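# Seat banded ring green-side-up on the lone board peg

## Task

Lower the banded ring, with its green face pointing up, fully onto the single free-standing peg on the wooden board. At the end no part of the robot may touch the ring, and the board must lie flat with half or more of its area resting on the cloth.

## Robot and tools

Robot: two arms, left_arm and right_arm, each with six revolute joints and a two-finger gripper. Their URDF roots sit in the scene frame at left_arm (+0.057, +0.375, +0.033) m and right_arm (+0.012, -0.294, +0.044) m, each turned only slightly about z. Scene frame: origin at table-top height, halfway between the nominal bases, +z up, +x out over the table, left_arm toward +y. Arm names do not match image sides. A two-camera stand stands behind the arms. Cameras: cam_left_wrist and cam_right_wrist, each 896x504, one on each wrist.

Frames in results: each arm reports its hand position (metres) and quat_wxyz in that arm's own base frame; the table and fixed cameras use the scene frame. end_effector_position is the point between the finger pads, roughly 1 cm short of the tips. Fingers point along the gripper's +z and part along its y. Reported poses may be off by a few cm, more at long reach.

The row: every motion command is built from rows of 14 plain numbers. First the left arm: waist, shoulder, elbow, wrist pitch, wrist yaw, wrist roll (absolute joint angles in radians, not offsets), then its opening; then the same seven for the right arm. Send all 14 even if one arm stays put; to keep an arm still, repeat its Joint targets angles and its current opening (0 is itself a command). Stated ranges per joint: waist -2.618 to 3.054, shoulder 0.000 to 3.142, elbow 0.000 to 3.142, wrist pitch -1.571 to 1.571, wrist yaw -1.571 to 1.571, wrist roll -2.094 to 2.094. True ends may differ by up to 0.059; a target beyond that margin and farther out than the current angle is refused, and a clipped one yields "joint sent to its limit". Opening runs from -1 (shut) to +1 (wide open) and is absolute.

Tools:
- execute_actions(actions, cameras): actions is a list of actions; each action is up to 15 rows, one per 1/30 s step; fewer rows means the last row is held to fill 15. Per step each joint's target can lead its measured angle by at most 0.339 rad (waist, shoulder, elbow) or 2.2 rad (wrist joints), and if targets would shift the gripper more than 200 mm the arm's targets are scaled back, so big jumps need several actions. An empty list returns images and full status, including the scene number.
- move(target, speed, blend, opening_speed, grip_force, blocking, cameras): target is one 14-number row or a list of up to 15 rows, all absolute joint goals sharing a 10 s budget. All joints interpolate together, so the hand follows a curve and ignores obstacles. speed in rad/s, 0.01 to 12.57, default 0.5, applies to the joint with farthest to go (one value or one per target). blend in rad rounds corners at intermediate targets; 0 stops at each. opening_speed (>= 0.2 per second on the -1..1 scale) ramps the fingers. grip_force is newtons per pad, 10 to 50, one number or one per arm; it persists and slows closing when low. blocking=false returns after about 0.5 s while motion continues; a new move then replaces it. The result adds a "move:" line: done, off_target (resting more than 0.035 rad away), moving, held or fault, plus limits=held when steps were withheld. Neither word tells you about contact.
- wait(seconds 0 to 10, cameras): lets time pass with commands held; a running move carries on.
- stop(cameras): brakes the current move.
- zoom_image(camera, region): camera is cam_left_wrist or cam_right_wrist; region [x0, y0, x1, y1] in pixels from the top-left, at most 504 wide and tall, on that camera's newest image.
- read_manual(section "licences"): licence text only.
- finished_scene(scene 1 or 2): ends the scene irreversibly; the goal must hold with the robot not involved.

Reading results: Joint positions gives six angles per arm then finger gap in metres (0.093 fully open, stops at 0). Joint velocities are rad/s plus gap rate, or "within noise". Joint targets shows what joints are currently driven toward; Tool commands shows gripper commands. grip_measured is the finger motor on the -1..+1 scale: pads meet near -0.94, and each millimetre of object width adds about 0.0208; it may read up to 0.02 high. For a firm hold on a rigid part, command about 0.24 below the width reading and keep sending it; to release, send something well above that reading. Joint torques follow joint order, include gravity, are positive toward larger angles, and for joints 1 to 3 wrap at ±28 N m. "joint command not followed" means the clearance check altered targets. Step readings list sampled joint angles after execute_actions only.

Cautions: no drops, slams, fast impacts or very hard pushes; anything falling or left off the table fails the scene. Keep arms from bumping or gripping each other. The wrist-camera cable counts as part of the hand, so keep it off objects and fixtures. Holding loads, reaching far or pushing into unreachable poses heats motors: MOTOR HOT appears at 75 °C, a fault folds the arm at 90 °C, and it goes limp at 100 °C. Loose objects may get nudged by outside pushes now and then. Friction and weight can leave joints short of target, and small turns may not happen.

Each tool is called by a JSON object that holds its "fn" and its "kwargs", one argument or row to a line.

## Session

{"fn": "execute_actions", "kwargs": {
  "actions": []
}}

Scene clock: 0.00 s.
left_arm: end_effector_position=(+0.4012, +0.0055, +0.0908) grip_measured=+1.000 end_effector_quat_wxyz=(+0.574, -0.025, +0.818, +0.027) | right_arm: end_effector_position=(+0.3872, -0.0355, +0.0779) grip_measured=+1.000 end_effector_quat_wxyz=(+0.566, +0.050, +0.818, -0.090)
Joint positions: left_arm=[-0.028 1.593 0.408 0.838 -0.099 -0.019 0.093] | right_arm=[-0.005 1.617 0.354 0.905 0.2 -0.021 0.093]
Joint velocities: within noise
Joint torques (N m): no reading
Heat: left arm: 32 °C; right arm: 30 °C.
Joint targets: left_arm=[-0.028 1.585 0.417 0.844 -0.099 -0.018] | right_arm=[-0.005 1.608 0.364 0.917 0.200 -0.021]
Tool commands: left_gripper/opening=+1.0 right_gripper/opening=+1.0

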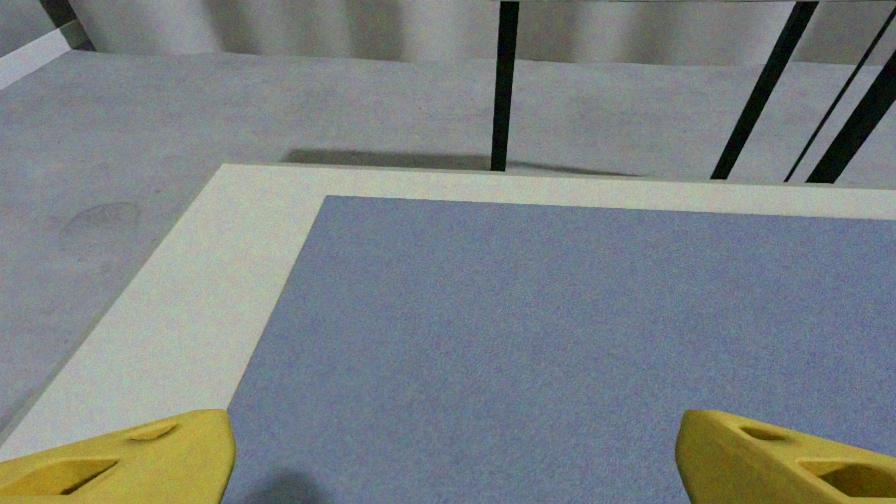

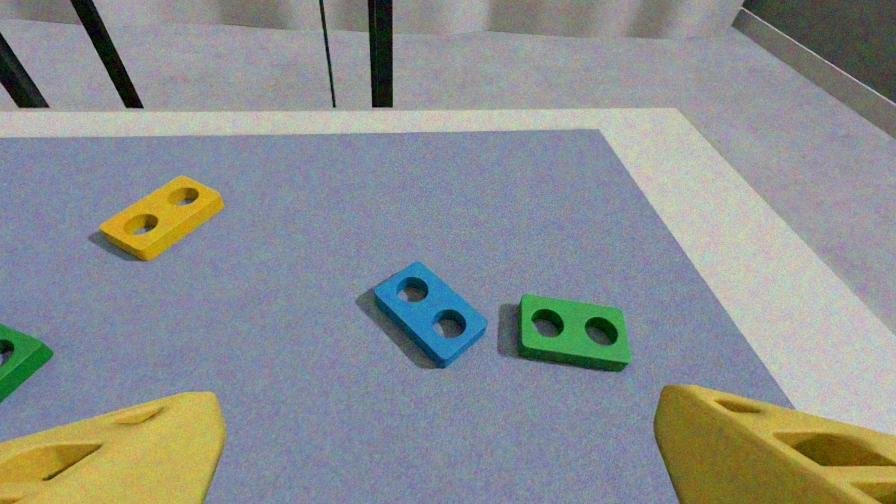

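{"fn": "move", "kwargs": {
  "target": [0, 1.384, 1.437, -1.25, 0, 0, 1, 0, 1.384, 1.437, -1.25, 0, 0, 1],
  "speed": 1.3,
  "cameras": ["all"]
}}

Scene clock: 4.93 s.
left_arm: end_effector_position=(+0.3019, -0.0005, +0.2088) grip_measured=+1.000 end_effector_quat_wxyz=(+0.172, -0.002, +0.985, +0.003) | right_arm: end_effector_position=(+0.2977, -0.0037, +0.2040) grip_measured=+1.000 end_effector_quat_wxyz=(+0.160, +0.000, +0.987, -0.007)
Joint positions: left_arm=[-0.006 1.401 1.414 -1.237 -0.008 -0.009 0.093] | right_arm=[-0.005 1.404 1.405 -1.25 0.013 -0.008 0.093]
Joint torques (N m): left_arm=[0.73 -5.81 7.83 1.09 0 0.11] | right_arm=[0.64 -5.87 10.07 0.95 -0.14 0.16]
Heat: left arm: 33 °C; right arm: 31 °C.
Joint targets: left_arm=[0.000 1.384 1.437 -1.250 0.000 0.000] | right_arm=[0.000 1.384 1.437 -1.250 0.000 0.000]
move: done

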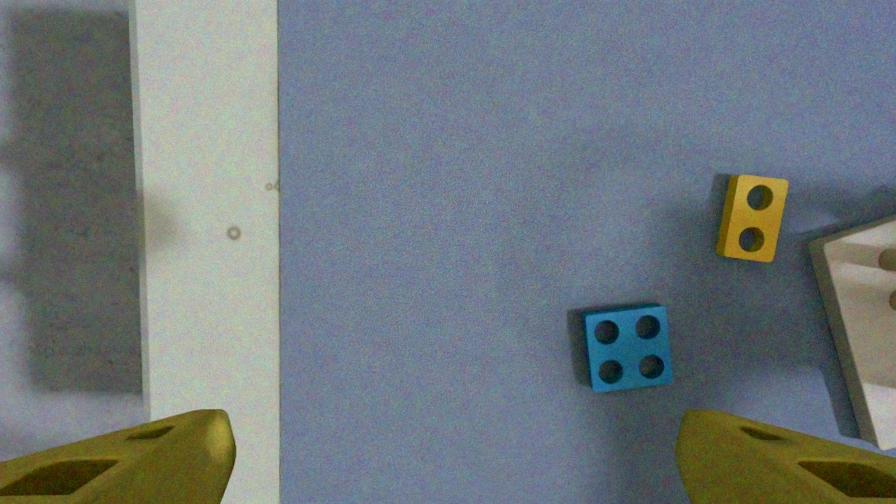

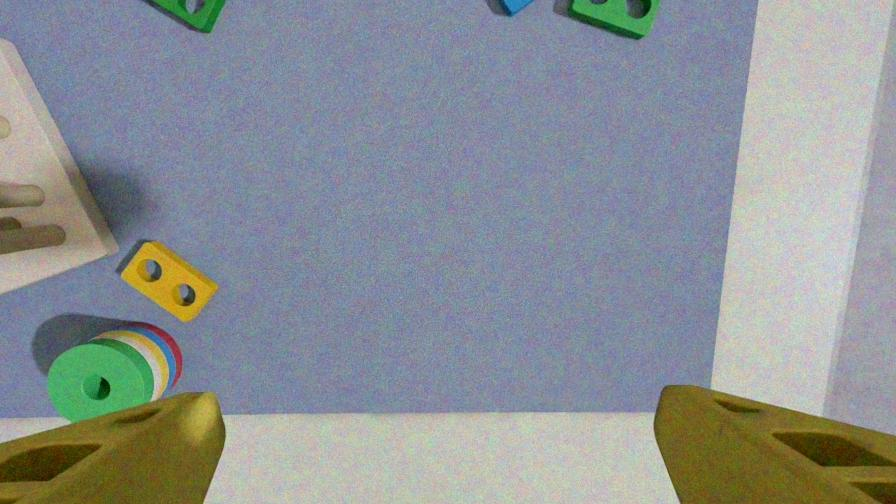

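{"fn": "move", "kwargs": {
  "target": [0, 1.384, 1.437, -1.25, 0, 0, 1, 0.65, 1.384, 1.437, -1.25, 0, 0, 1],
  "speed": 1.0,
  "cameras": ["cam_right_wrist"]
}}

Scene clock: 6.53 s.
left_arm: end_effector_position=(+0.3018, -0.0006, +0.2088) grip_measured=+1.000 end_effector_quat_wxyz=(+0.172, -0.002, +0.985, +0.002) | right_arm: end_effector_position=(+0.2377, +0.1791, +0.2040) grip_measured=+1.000 end_effector_quat_wxyz=(+0.152, -0.317, +0.935, +0.048)
Joint positions: left_arm=[-0.006 1.401 1.414 -1.237 -0.007 -0.009 0.093] | right_arm=[0.648 1.404 1.405 -1.25 0.005 -0.006 0.093]
Joint torques (N m): left_arm=[0.66 -5.79 7.88 1.06 -0.03 0.12] | right_arm=[0.23 -5.87 10.09 0.94 -0.06 0.16]
Heat: left arm: 33 °C; right arm: 31 °C.
Joint targets: left_arm=[0.000 1.384 1.437 -1.250 0.000 0.000] | right_arm=[0.650 1.384 1.437 -1.250 0.000 0.000]
move: done
Images, in order (width x height): cam_right_wrist 896x504.

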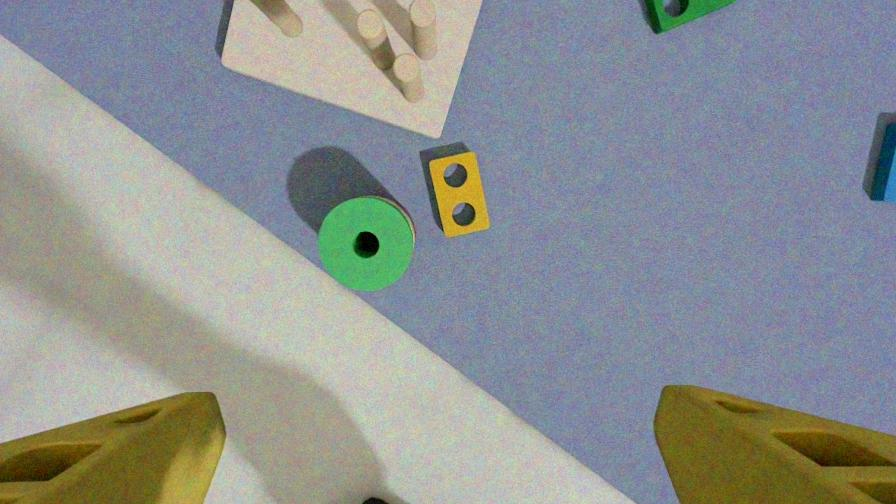

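{"fn": "move", "kwargs": {
  "target": [0, 1.384, 1.437, -1.25, 0, 0, 1, 0.77, 1.875, 2.21, -1.43, 0, 0, 1],
  "speed": 1.0,
  "cameras": ["cam_right_wrist"]
}}

Scene clock: 10.13 s.
left_arm: end_effector_position=(+0.3018, -0.0006, +0.2088) grip_measured=+1.000 end_effector_quat_wxyz=(+0.172, -0.002, +0.985, +0.002) | right_arm: end_effector_position=(+0.3008, +0.2886, +0.2809) grip_measured=+1.000 end_effector_quat_wxyz=(+0.210, -0.367, +0.903, +0.081)
Joint positions: left_arm=[-0.006 1.401 1.414 -1.237 -0.007 -0.009 0.093] | right_arm=[0.767 1.863 2.176 -1.43 0.005 -0.006 0.093]
Joint torques (N m): left_arm=[0.66 -6.01 7.92 1.12 0.01 0.09] | right_arm=[0.42 -6.39 9.68 1.18 -0.06 0.16]
Heat: left arm: 33 °C; right arm: 31 °C.
Joint targets: left_arm=[0.000 1.384 1.437 -1.250 0.000 0.000] | right_arm=[0.770 1.875 2.210 -1.430 0.000 0.000]
move: done
Images, in order (width x height): cam_right_wrist 896x504.

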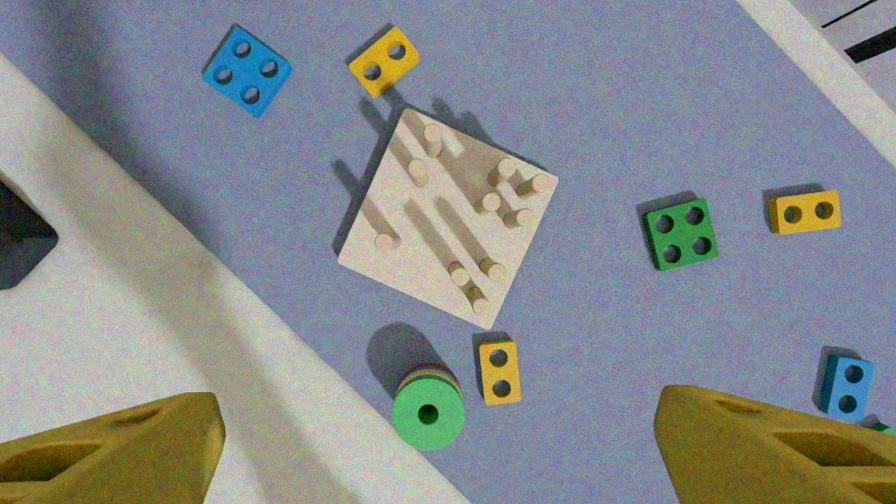

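{"fn": "zoom_image", "kwargs": {
  "camera": "cam_right_wrist",
  "region": [320, 90, 580, 340]
}}

{"fn": "zoom_image", "kwargs": {
  "camera": "cam_right_wrist",
  "region": [360, 330, 540, 460]
}}

Scaled by 1.938 from the camera's 896x504 image, which has a finer 1280x720 frame.

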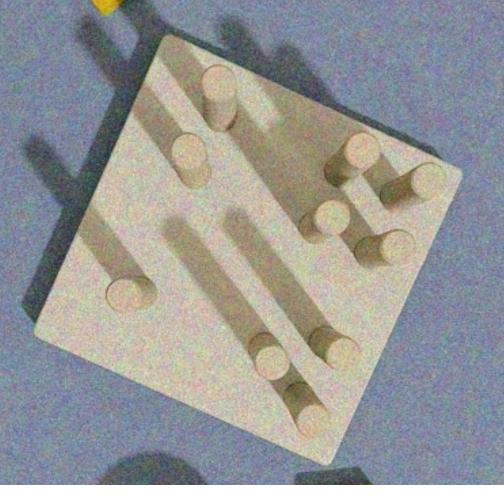

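Scaled by 2.800 from the camera's 896x504 image, which has a finer 1280x720 frame.

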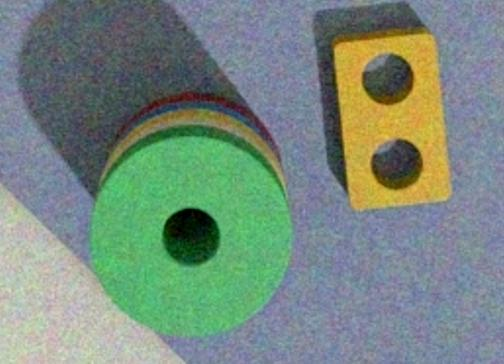

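{"fn": "move", "kwargs": {
  "target": [0, 1.384, 1.437, -1.25, 0, 0, 1, 0.815, 1.8156, 1.307, -1.03, 0, 1.117, 1],
  "speed": 1.0,
  "cameras": ["cam_right_wrist"]
}}

Scene clock: 19.80 s.
left_arm: end_effector_position=(+0.3018, -0.0006, +0.2088) grip_measured=+1.000 end_effector_quat_wxyz=(+0.172, -0.002, +0.985, +0.002) | right_arm: end_effector_position=(+0.2295, +0.2395, +0.0485) grip_measured=+1.000 end_effector_quat_wxyz=(-0.003, +0.148, +0.989, -0.008)
Joint positions: left_arm=[-0.006 1.401 1.414 -1.237 -0.007 -0.009 0.093] | right_arm=[0.809 1.859 1.314 -1.042 0.005 1.107 0.093]
Joint torques (N m): left_arm=[1.02 -6.06 7.75 1.08 0.03 0.14] | right_arm=[0.72 -10.86 5.56 0.34 0 0.19]
Heat: left arm: 34 °C; right arm: 33 °C.
Joint targets: left_arm=[0.000 1.384 1.437 -1.250 0.000 0.000] | right_arm=[0.815 1.816 1.307 -1.030 0.000 1.117]
move: off_target (right_arm); right_arm: the shoulder is farthest, 0.044 rad from its target
Images, in order (width x height): cam_right_wrist 896x504.

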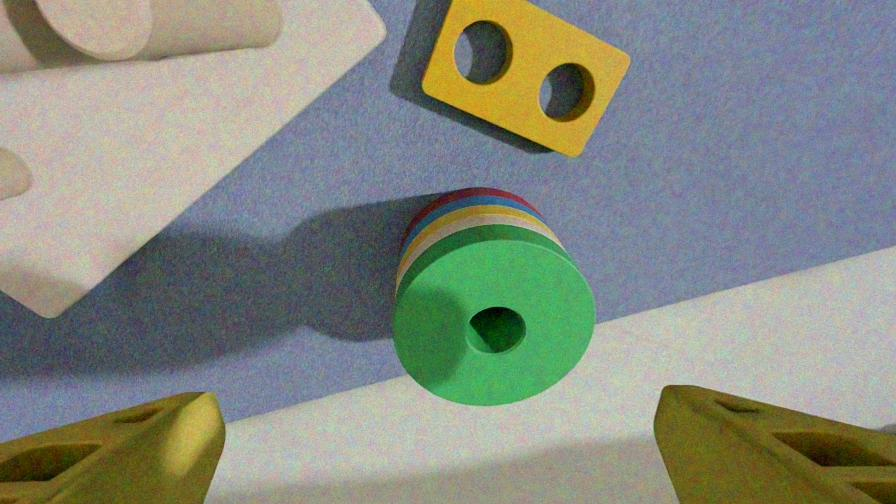

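{"fn": "move", "kwargs": {
  "target": [0, 1.384, 1.437, -1.25, 0, 0, 1, 0.817, 1.773, 1.14, -0.894, 0, 1.117, 1],
  "speed": 0.5,
  "cameras": ["cam_right_wrist"]
}}

Scene clock: 22.37 s.
left_arm: end_effector_position=(+0.3018, -0.0006, +0.2088) grip_measured=+1.000 end_effector_quat_wxyz=(+0.172, -0.002, +0.985, +0.002) | right_arm: end_effector_position=(+0.2164, +0.2257, +0.0232) grip_measured=+1.000 end_effector_quat_wxyz=(+0.001, +0.149, +0.989, -0.002)
Joint positions: left_arm=[-0.006 1.401 1.414 -1.237 -0.007 -0.009 0.093] | right_arm=[0.809 1.814 1.148 -0.907 0.005 1.108 0.093]
Joint torques (N m): left_arm=[0.68 -5.9 7.83 1.09 0 0.12] | right_arm=[0.9 -10.1 5.23 0.4 -0.02 0.18]
Heat: left arm: 34 °C; right arm: 34 °C.
Joint targets: left_arm=[0.000 1.384 1.437 -1.250 0.000 0.000] | right_arm=[0.817 1.773 1.140 -0.894 0.000 1.117]
move: off_target (right_arm); right_arm: the shoulder is farthest, 0.041 rad from its target
Images, in order (width x height): cam_right_wrist 896x504.

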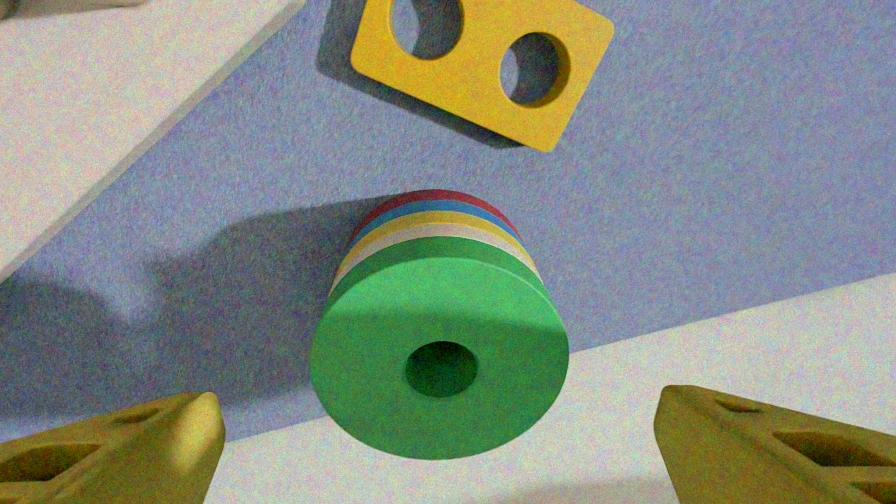

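{"fn": "move", "kwargs": {
  "target": [0, 1.384, 1.437, -1.25, 0, 0, 1, 0.817, 1.773, 1.14, -0.894, 0, 1.617, 1],
  "speed": 0.8,
  "cameras": ["cam_right_wrist"]
}}

{"fn": "zoom_image", "kwargs": {
  "camera": "cam_right_wrist",
  "region": [200, 150, 700, 504]
}}

Scene clock: 26.93 s.
left_arm: end_effector_position=(+0.3018, -0.0006, +0.2088) grip_measured=+1.000 end_effector_quat_wxyz=(+0.172, -0.002, +0.985, +0.002) | right_arm: end_effector_position=(+0.2163, +0.2265, +0.0232) grip_measured=+1.000 end_effector_quat_wxyz=(+0.002, +0.387, +0.922, -0.001)
Joint positions: left_arm=[-0.006 1.401 1.414 -1.237 -0.007 -0.009 0.093] | right_arm=[0.811 1.814 1.148 -0.905 0.005 1.606 0.093]
Joint torques (N m): left_arm=[0.68 -6.12 7.87 1.04 0.05 0.13] | right_arm=[0.72 -10.07 5.2 0.35 0.01 0.22]
Heat: left arm: 35 °C; right arm: 36 °C.
Joint targets: left_arm=[0.000 1.384 1.437 -1.250 0.000 0.000] | right_arm=[0.817 1.773 1.140 -0.894 0.000 1.617]
move: off_target (right_arm); right_arm: the shoulder is farthest, 0.041 rad from its target
Images, in order (width x height): cam_right_wrist 896x504.

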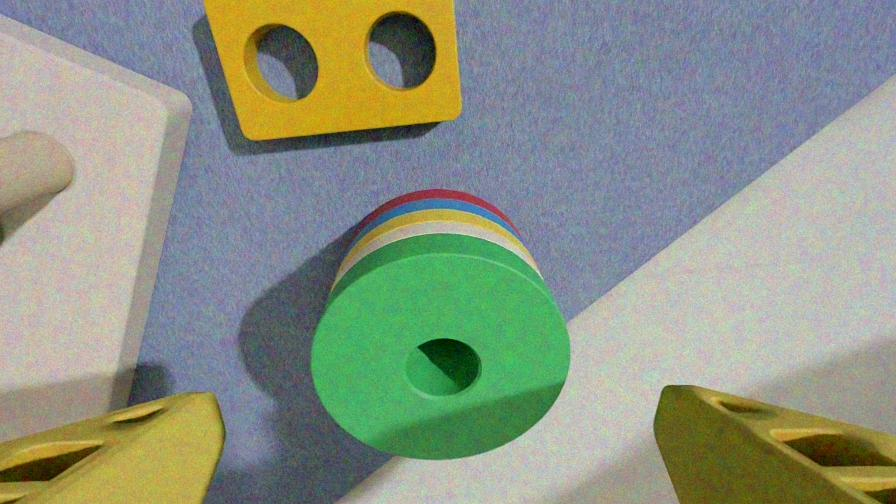

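Scaled by 1.008 from the camera's 896x504 image, which has a finer 1280x720 frame.

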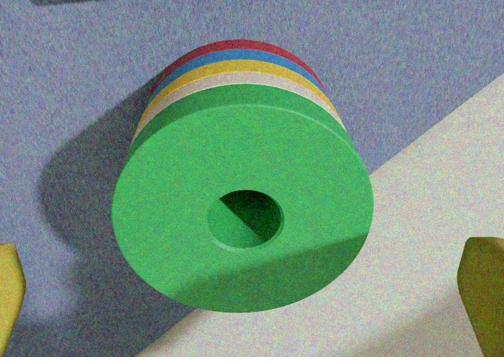

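{"fn": "move", "kwargs": {
  "target": [0, 1.384, 1.437, -1.25, 0, 0, 1, 0.817, 1.831, 1.072, -0.7666, 0, 1.117, 0.6],
  "speed": 0.5,
  "opening_speed": 0.5,
  "cameras": ["cam_right_wrist"]
}}

{"fn": "zoom_image", "kwargs": {
  "camera": "cam_right_wrist",
  "region": [200, 150, 700, 504]
}}

Scene clock: 30.30 s.
left_arm: end_effector_position=(+0.3018, -0.0006, +0.2088) grip_measured=+1.000 end_effector_quat_wxyz=(+0.172, -0.002, +0.985, +0.002) | right_arm: end_effector_position=(+0.2204, +0.2310, +0.0086) grip_measured=+0.601 end_effector_quat_wxyz=(+0.017, +0.156, +0.987, +0.022)
Joint positions: left_arm=[-0.006 1.401 1.414 -1.237 -0.007 -0.009 0.093] | right_arm=[0.811 1.814 1.082 -0.784 0.004 1.124 0.074]
Joint torques (N m): left_arm=[0.84 -5.86 8.17 1.09 -0.02 0.14] | right_arm=[0.69 -5.24 5.05 0.54 0 0.03]
Heat: left arm: 35 °C; right arm: 36 °C.
Joint targets: left_arm=[0.000 1.384 1.437 -1.250 0.000 0.000] | right_arm=[0.817 1.831 1.072 -0.767 0.000 1.117]
move: done
Images, in order (width x height): cam_right_wrist 896x504.

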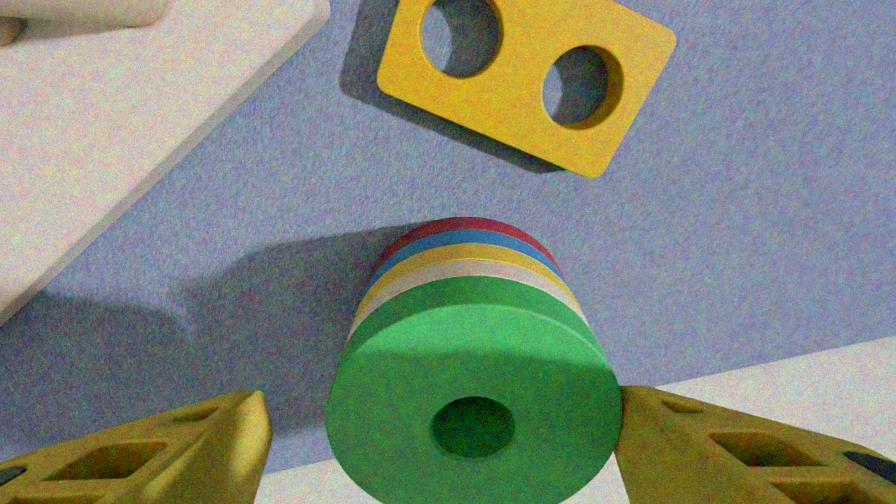

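Scaled by 1.008 from the camera's 896x504 image, which has a finer 1280x720 frame.

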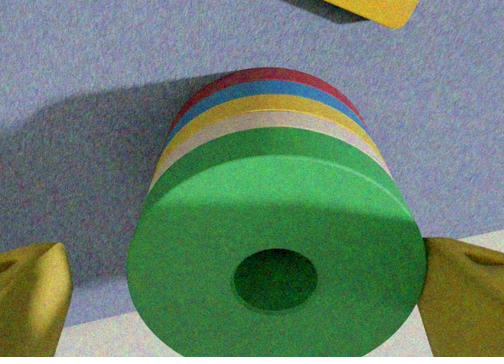

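{"fn": "move", "kwargs": {
  "target": [
    [0, 1.384, 1.437, -1.25, 0, 0, 1, 0.817, 1.831, 1.072, -0.767, 0, 1.117, 0.95],
    [0, 1.384, 1.437, -1.25, 0, 0, 1, 0.819, 1.887, 1.070, -0.765, 0, 1.117, 0.6]
  ],
  "speed": 0.4,
  "cameras": ["cam_right_wrist"]
}}

Scene clock: 32.67 s.
left_arm: end_effector_position=(+0.3018, -0.0006, +0.2088) grip_measured=+1.000 end_effector_quat_wxyz=(+0.172, -0.002, +0.985, +0.002) | right_arm: end_effector_position=(+0.2161, +0.2273, -0.0093) grip_measured=+0.601 end_effector_quat_wxyz=(+0.002, +0.154, +0.988, -0.001)
Joint positions: left_arm=[-0.006 1.401 1.414 -1.237 -0.007 -0.009 0.093] | right_arm=[0.813 1.874 1.082 -0.778 0.004 1.123 0.074]
Joint torques (N m): left_arm=[0.84 -6.04 7.97 1.08 0.02 0.13] | right_arm=[0.69 -5.83 4.53 0.4 -0.01 0.05]
Heat: left arm: 35 °C; right arm: 36 °C.
Joint targets: left_arm=[0.000 1.384 1.437 -1.250 0.000 0.000] | right_arm=[0.819 1.887 1.070 -0.765 0.000 1.117]
move: done
Images, in order (width x height): cam_right_wrist 896x504.

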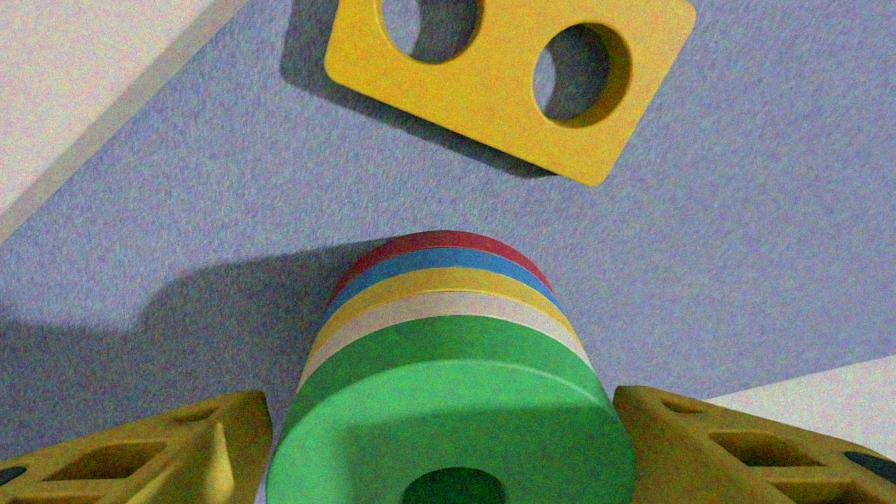

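{"fn": "move", "kwargs": {
  "target": [0, 1.384, 1.437, -1.25, 0, 0, 1, 0.819, 1.887, 1.070, -0.765, 0, 1.117, 0.0],
  "grip_force": [50, 30],
  "cameras": ["cam_right_wrist"]
}}

Scene clock: 34.47 s.
left_arm: end_effector_position=(+0.3018, -0.0006, +0.2088) grip_measured=+1.000 end_effector_quat_wxyz=(+0.172, -0.002, +0.985, +0.002) | right_arm: end_effector_position=(+0.2161, +0.2273, -0.0093) grip_measured=+0.232 end_effector_quat_wxyz=(+0.002, +0.154, +0.988, -0.001)
Joint positions: left_arm=[-0.006 1.401 1.414 -1.237 -0.007 -0.009 0.093] | right_arm=[0.813 1.874 1.082 -0.778 0.004 1.123 0.056]
Joint torques (N m): left_arm=[0.94 -6.11 8.02 1.09 0 0.11] | right_arm=[0.75 -5.86 4.53 0.4 0 0.04]
Heat: left arm: 35 °C; right arm: 36 °C.
Joint targets: left_arm=[0.000 1.384 1.437 -1.250 0.000 0.000] | right_arm=[0.819 1.887 1.070 -0.765 0.000 1.117]
grip_force (N): 50, 30
move: done
Images, in order (width x height): cam_right_wrist 896x504.

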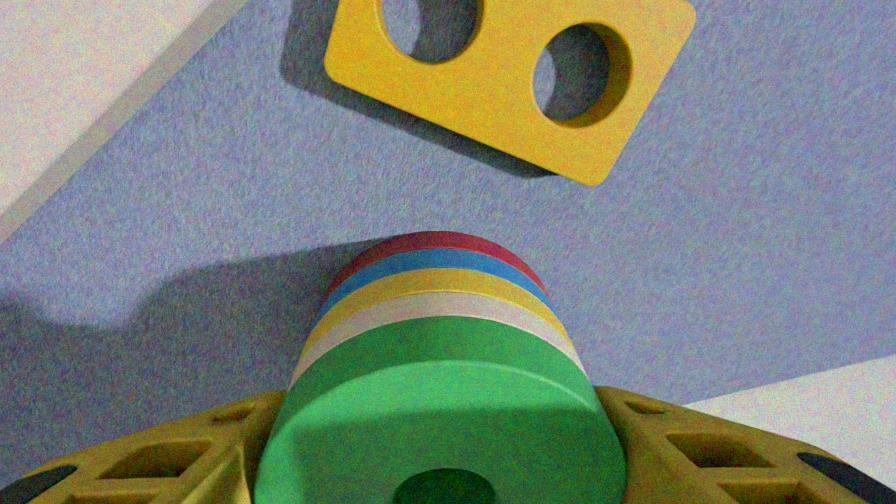

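{"fn": "move", "kwargs": {
  "target": [
    [0, 1.384, 1.437, -1.25, 0, 0, 1, 0.817, 1.705, 1.347, -1.139, 0, 1.12, 0.0],
    [0, 1.384, 1.437, -1.25, 0, 0, 1, 0.876, 2.348, 2.215, -1.416, 0, 1.18, 0.0]
  ],
  "speed": 0.6,
  "blend": [0.1, 0],
  "cameras": ["cam_right_wrist"]
}}

Scene clock: 38.87 s.
left_arm: end_effector_position=(+0.3018, -0.0006, +0.2088) grip_measured=+1.000 end_effector_quat_wxyz=(+0.172, -0.002, +0.985, +0.002) | right_arm: end_effector_position=(+0.2937, +0.3477, +0.0826) grip_measured=+0.222 end_effector_quat_wxyz=(+0.003, +0.149, +0.989, +0.001)
Joint positions: left_arm=[-0.006 1.401 1.414 -1.237 -0.007 -0.009 0.093] | right_arm=[0.871 2.336 2.179 -1.41 0.004 1.17 0.056]
Joint torques (N m): left_arm=[0.94 -6.22 7.77 1.09 0.03 0.15] | right_arm=[0.61 -9.62 9.95 0.2 0.01 0.19]
Heat: left arm: 36 °C; right arm: 37 °C.
Joint targets: left_arm=[0.000 1.384 1.437 -1.250 0.000 0.000] | right_arm=[0.876 2.348 2.215 -1.416 0.000 1.180]
grip_force (N): 50, 30
move: off_target (right_arm); right_arm: the elbow is farthest, 0.036 rad from its target
Images, in order (width x height): cam_right_wrist 896x504.

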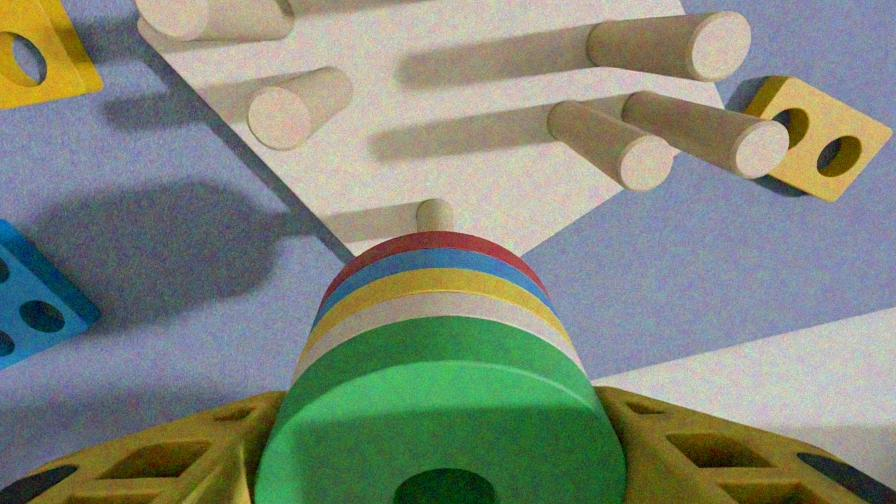

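{"fn": "zoom_image", "kwargs": {
  "camera": "cam_right_wrist",
  "region": [130, 0, 480, 250]
}}

{"fn": "zoom_image", "kwargs": {
  "camera": "cam_right_wrist",
  "region": [460, 0, 810, 250]
}}

{"fn": "zoom_image", "kwargs": {
  "camera": "cam_right_wrist",
  "region": [240, 180, 660, 504]
}}

Scaled by 1.440 from the camera's 896x504 image, which has a finer 1280x720 frame.

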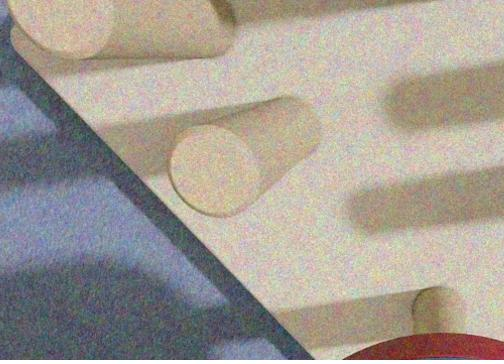

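Scaled by 1.440 from the camera's 896x504 image, which has a finer 1280x720 frame.

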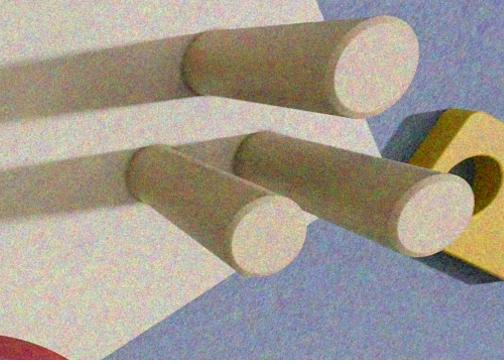

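Scaled by 1.200 from the camera's 896x504 image, which has a finer 1280x720 frame.

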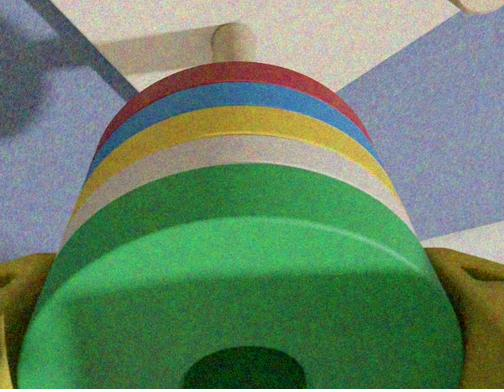

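{"fn": "move", "kwargs": {
  "target": [0, 1.384, 1.437, -1.25, 0, 0, 1, 0.876, 2.348, 2.215, -1.416, 0, 0.08, 0.0],
  "speed": 0.9,
  "cameras": ["cam_right_wrist"]
}}

{"fn": "zoom_image", "kwargs": {
  "camera": "cam_right_wrist",
  "region": [340, 160, 540, 272]
}}

Scene clock: 46.97 s.
left_arm: end_effector_position=(+0.3018, -0.0006, +0.2088) grip_measured=+1.000 end_effector_quat_wxyz=(+0.172, -0.002, +0.985, +0.002) | right_arm: end_effector_position=(+0.2935, +0.3474, +0.0826) grip_measured=+0.222 end_effector_quat_wxyz=(+0.002, -0.382, +0.924, -0.001)
Joint positions: left_arm=[-0.006 1.401 1.414 -1.237 -0.007 -0.009 0.093] | right_arm=[0.871 2.336 2.179 -1.412 0.004 0.088 0.056]
Joint torques (N m): left_arm=[0.53 -6.09 7.8 1.09 0 0.14] | right_arm=[0.66 -9.66 10.03 0.24 -0.06 0.04]
Heat: left arm: 36 °C; right arm: 39 °C.
Joint targets: left_arm=[0.000 1.384 1.437 -1.250 0.000 0.000] | right_arm=[0.876 2.348 2.215 -1.416 0.000 0.080]
grip_force (N): 50, 30
move: off_target (right_arm); right_arm: the elbow is farthest, 0.036 rad from its target
Images, in order (width x height): cam_right_wrist 896x504.

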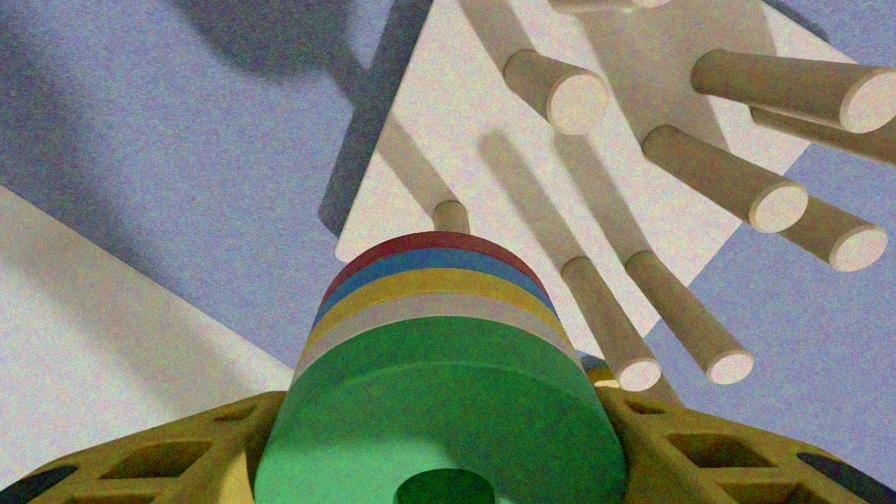

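Scaled by 2.520 from the camera's 896x504 image, which has a finer 1280x720 frame.

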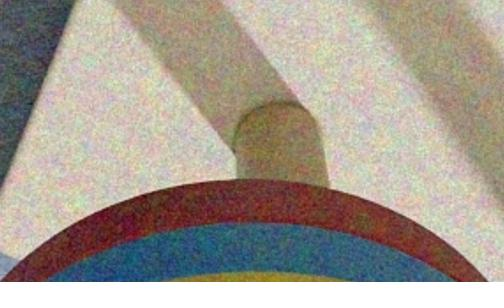

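{"fn": "zoom_image", "kwargs": {
  "camera": "cam_right_wrist",
  "region": [480, 20, 690, 170]
}}

{"fn": "zoom_image", "kwargs": {
  "camera": "cam_right_wrist",
  "region": [540, 220, 760, 400]
}}

{"fn": "zoom_image", "kwargs": {
  "camera": "cam_right_wrist",
  "region": [630, 30, 896, 280]
}}

{"fn": "zoom_image", "kwargs": {
  "camera": "cam_right_wrist",
  "region": [250, 220, 640, 504]
}}

Scaled by 2.400 from the camera's 896x504 image, which has a finer 1280x720 frame.

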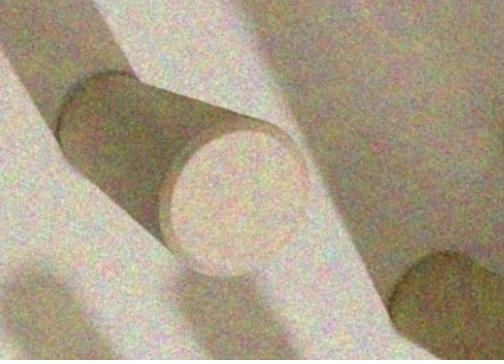

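Scaled by 2.291 from the camera's 896x504 image, which has a finer 1280x720 frame.

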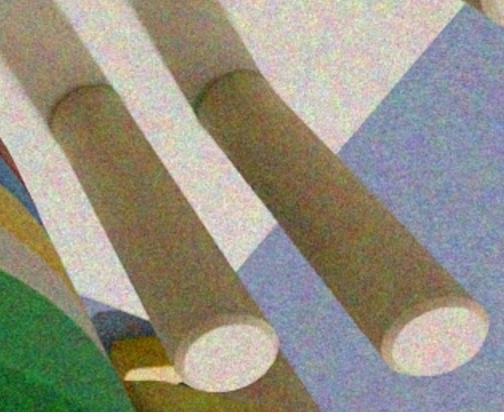

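Scaled by 1.895 from the camera's 896x504 image, which has a finer 1280x720 frame.

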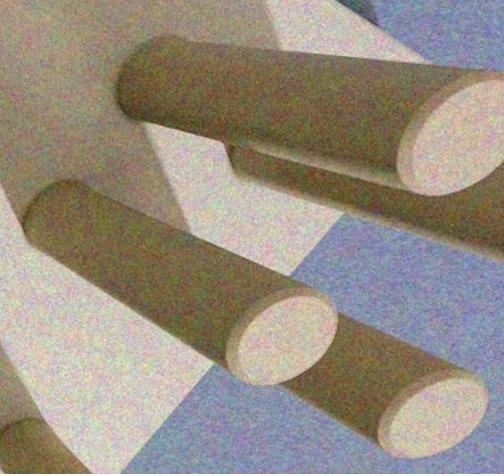

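Scaled by 1.292 from the camera's 896x504 image, which has a finer 1280x720 frame.

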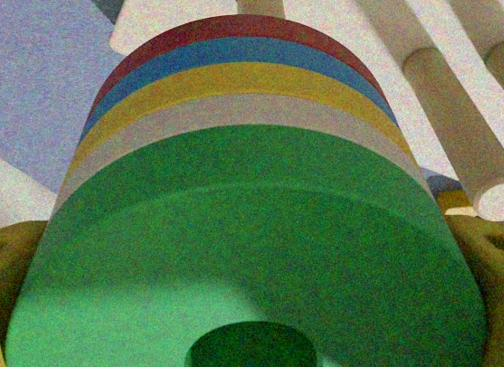

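{"fn": "zoom_image", "kwargs": {
  "camera": "cam_right_wrist",
  "region": [250, 240, 450, 440]
}}

{"fn": "zoom_image", "kwargs": {
  "camera": "cam_right_wrist",
  "region": [440, 240, 640, 440]
}}

Scaled by 2.520 from the camera's 896x504 image, which has a finer 1280x720 frame.

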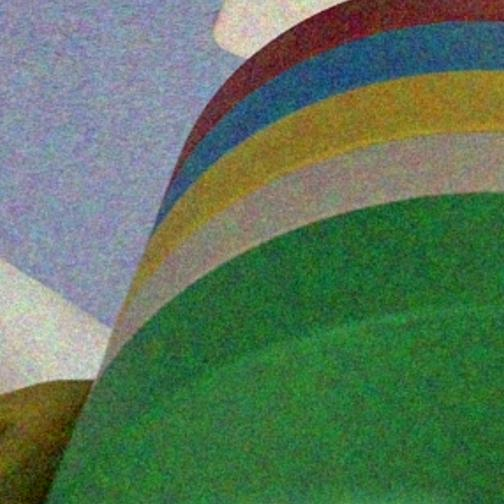

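Scaled by 2.520 from the camera's 896x504 image, which has a finer 1280x720 frame.

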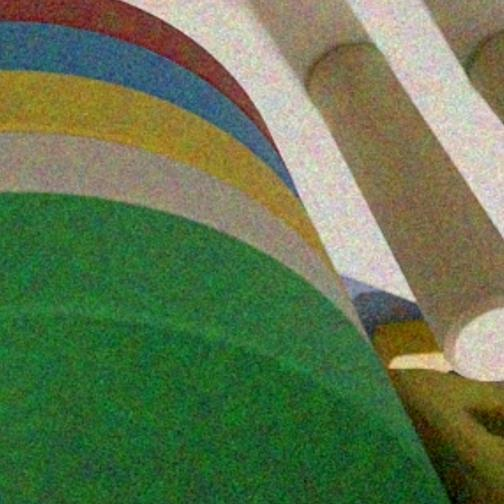

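{"fn": "move", "kwargs": {
  "target": [0, 1.384, 1.437, -1.25, 0, 0, 1, 0.848, 2.264, 2.101, -1.333, -0.016, 1.162, 0.0],
  "speed": 0.8,
  "cameras": ["cam_right_wrist"]
}}

{"fn": "zoom_image", "kwargs": {
  "camera": "cam_right_wrist",
  "region": [340, 160, 540, 272]
}}

{"fn": "zoom_image", "kwargs": {
  "camera": "cam_right_wrist",
  "region": [130, 0, 480, 250]
}}

{"fn": "zoom_image", "kwargs": {
  "camera": "cam_right_wrist",
  "region": [460, 0, 810, 250]
}}

Scene clock: 56.47 s.
left_arm: end_effector_position=(+0.3018, -0.0006, +0.2088) grip_measured=+1.000 end_effector_quat_wxyz=(+0.172, -0.002, +0.985, +0.002) | right_arm: end_effector_position=(+0.2986, +0.3442, +0.0677) grip_measured=+0.222 end_effector_quat_wxyz=(-0.002, +0.149, +0.989, +0.005)
Joint positions: left_arm=[-0.006 1.401 1.414 -1.237 -0.007 -0.009 0.093] | right_arm=[0.853 2.33 2.11 -1.344 -0.009 1.152 0.056]
Joint torques (N m): left_arm=[0.79 -5.97 7.72 1.09 0.01 0.12] | right_arm=[-0.39 -16.21 5.63 0.38 -0.04 0.17]
Heat: left arm: 37 °C; right arm: 43 °C.
Joint targets: left_arm=[0.000 1.384 1.437 -1.250 0.000 0.000] | right_arm=[0.848 2.264 2.101 -1.333 -0.016 1.162]
grip_force (N): 50, 30
move: off_target (right_arm); right_arm: the shoulder is farthest, 0.066 rad from its target
Images, in order (width x height): cam_right_wrist 896x504.

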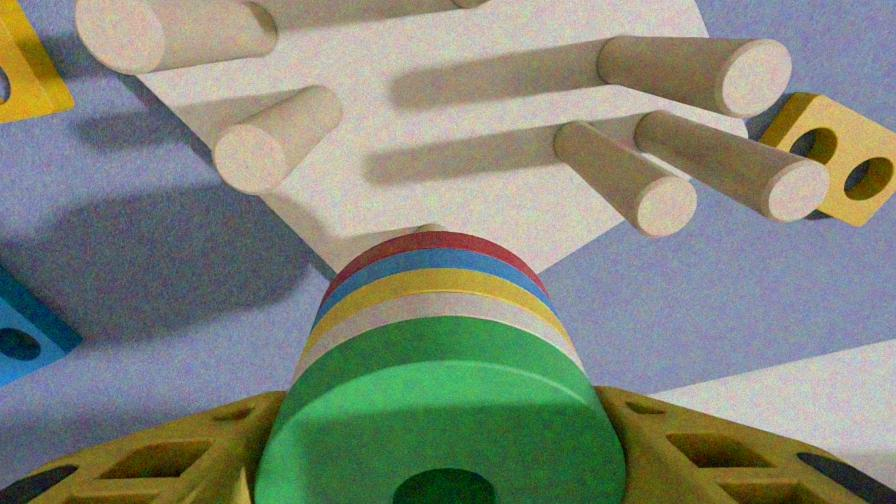

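Scaled by 2.520 from the camera's 896x504 image, which has a finer 1280x720 frame.

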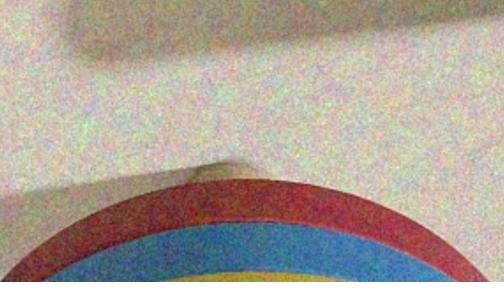

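Scaled by 1.440 from the camera's 896x504 image, which has a finer 1280x720 frame.

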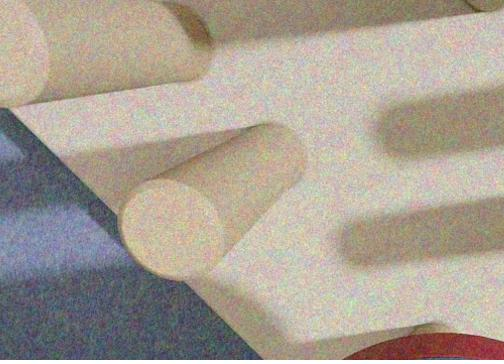

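Scaled by 1.440 from the camera's 896x504 image, which has a finer 1280x720 frame.

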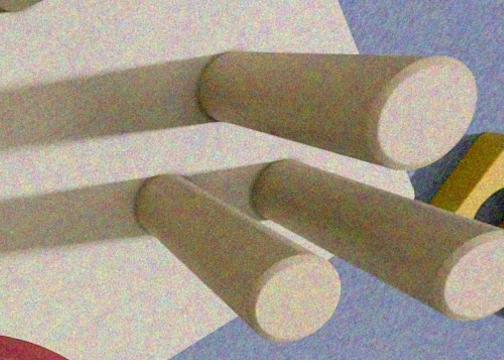

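{"fn": "move", "kwargs": {
  "target": [0, 1.384, 1.437, -1.25, 0, 0, 1, 0.8595, 2.235, 2.101, -1.333, -0.016, 1.164, 0.0],
  "speed": 0.5,
  "cameras": ["cam_right_wrist"]
}}

{"fn": "zoom_image", "kwargs": {
  "camera": "cam_right_wrist",
  "region": [340, 160, 540, 272]
}}

{"fn": "zoom_image", "kwargs": {
  "camera": "cam_right_wrist",
  "region": [130, 0, 480, 250]
}}

{"fn": "zoom_image", "kwargs": {
  "camera": "cam_right_wrist",
  "region": [460, 0, 810, 250]
}}

Scene clock: 59.57 s.
left_arm: end_effector_position=(+0.3018, -0.0006, +0.2088) grip_measured=+1.000 end_effector_quat_wxyz=(+0.172, -0.002, +0.985, +0.002) | right_arm: end_effector_position=(+0.2996, +0.3453, +0.0838) grip_measured=+0.222 end_effector_quat_wxyz=(+0.008, +0.150, +0.988, +0.021)
Joint positions: left_arm=[-0.006 1.401 1.414 -1.237 -0.007 -0.009 0.093] | right_arm=[0.853 2.293 2.11 -1.343 -0.009 1.154 0.056]
Joint torques (N m): left_arm=[0.72 -5.94 7.92 1.07 0.01 0.14] | right_arm=[0.79 -15.31 5.68 0.45 -0.05 0.18]
Heat: left arm: 37 °C; right arm: 46 °C.
Joint targets: left_arm=[0.000 1.384 1.437 -1.250 0.000 0.000] | right_arm=[0.859 2.235 2.101 -1.333 -0.016 1.164]
grip_force (N): 50, 30
move: off_target (right_arm); right_arm: the shoulder is farthest, 0.058 rad from its target
Images, in order (width x height): cam_right_wrist 896x504.

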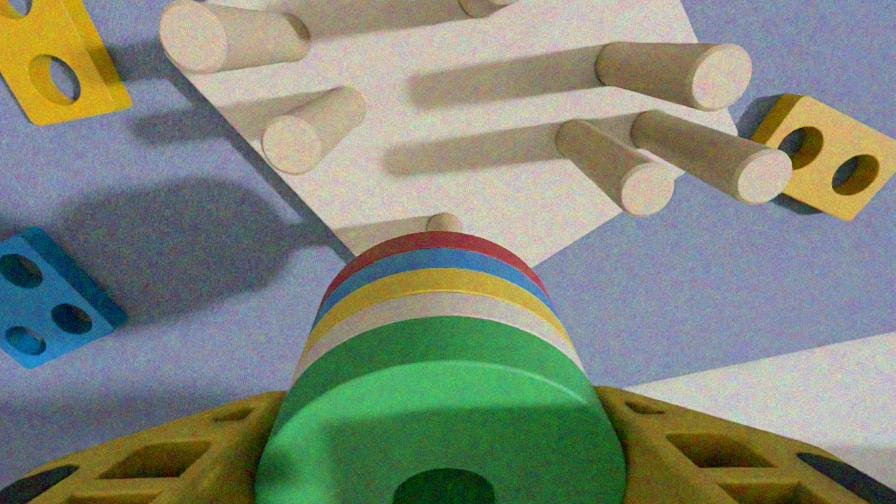

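Scaled by 2.520 from the camera's 896x504 image, which has a finer 1280x720 frame.

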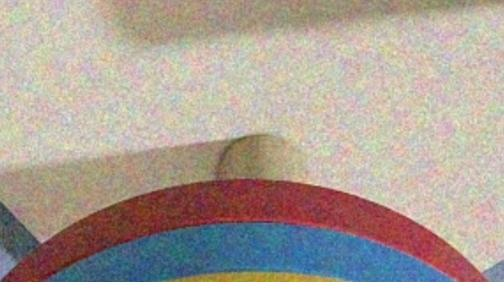

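Scaled by 1.440 from the camera's 896x504 image, which has a finer 1280x720 frame.

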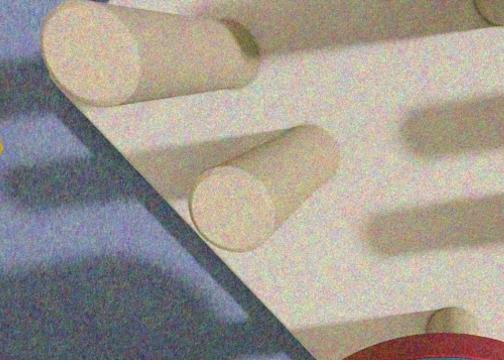

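Scaled by 1.440 from the camera's 896x504 image, which has a finer 1280x720 frame.

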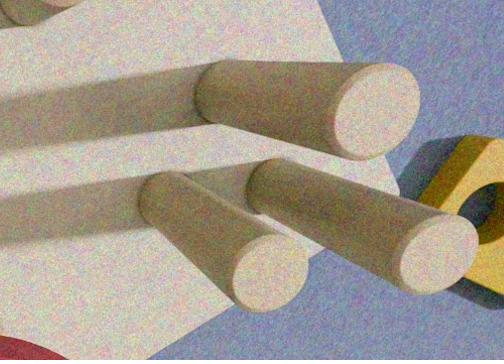

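{"fn": "move", "kwargs": {
  "target": [
    [0, 1.384, 1.437, -1.25, 0, 0, 1, 0.8615, 2.268, 2.092, -1.333, -0.016, 1.164, 0.0],
    [0, 1.384, 1.437, -1.25, 0, 0, 1, 0.8615, 2.268, 1.999, -1.240, -0.016, 1.164, 0.0]
  ],
  "speed": [0.3, 0.12],
  "cameras": ["cam_right_wrist"]
}}

{"fn": "zoom_image", "kwargs": {
  "camera": "cam_right_wrist",
  "region": [340, 160, 540, 272]
}}

Scene clock: 64.27 s.
left_arm: end_effector_position=(+0.3018, -0.0006, +0.2088) grip_measured=+1.000 end_effector_quat_wxyz=(+0.172, -0.002, +0.985, +0.002) | right_arm: end_effector_position=(+0.2969, +0.3443, +0.0579) grip_measured=+0.222 end_effector_quat_wxyz=(+0.005, +0.149, +0.989, +0.017)
Joint positions: left_arm=[-0.006 1.401 1.414 -1.237 -0.007 -0.009 0.093] | right_arm=[0.856 2.293 2.008 -1.252 -0.01 1.155 0.056]
Joint torques (N m): left_arm=[0.77 -6.06 7.87 1.06 0.02 0.11] | right_arm=[0.72 -12.6 5.74 0.45 -0.03 0.19]
Heat: left arm: 37 °C; right arm: 47 °C.
Joint targets: left_arm=[0.000 1.384 1.437 -1.250 0.000 0.000] | right_arm=[0.862 2.268 1.999 -1.240 -0.016 1.164]
grip_force (N): 50, 30
move: done
Images, in order (width x height): cam_right_wrist 896x504.

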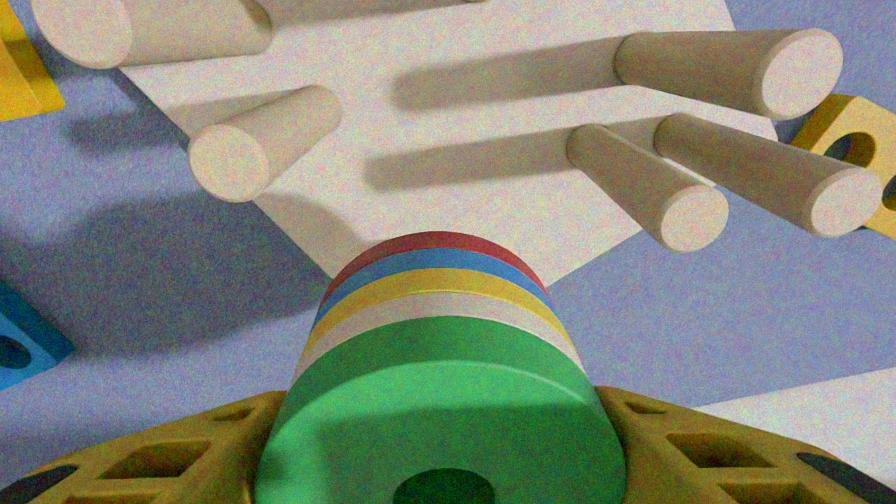

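Scaled by 2.520 from the camera's 896x504 image, which has a finer 1280x720 frame.

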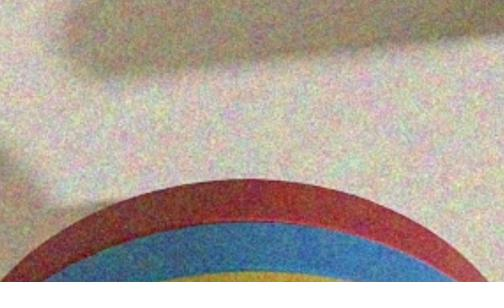

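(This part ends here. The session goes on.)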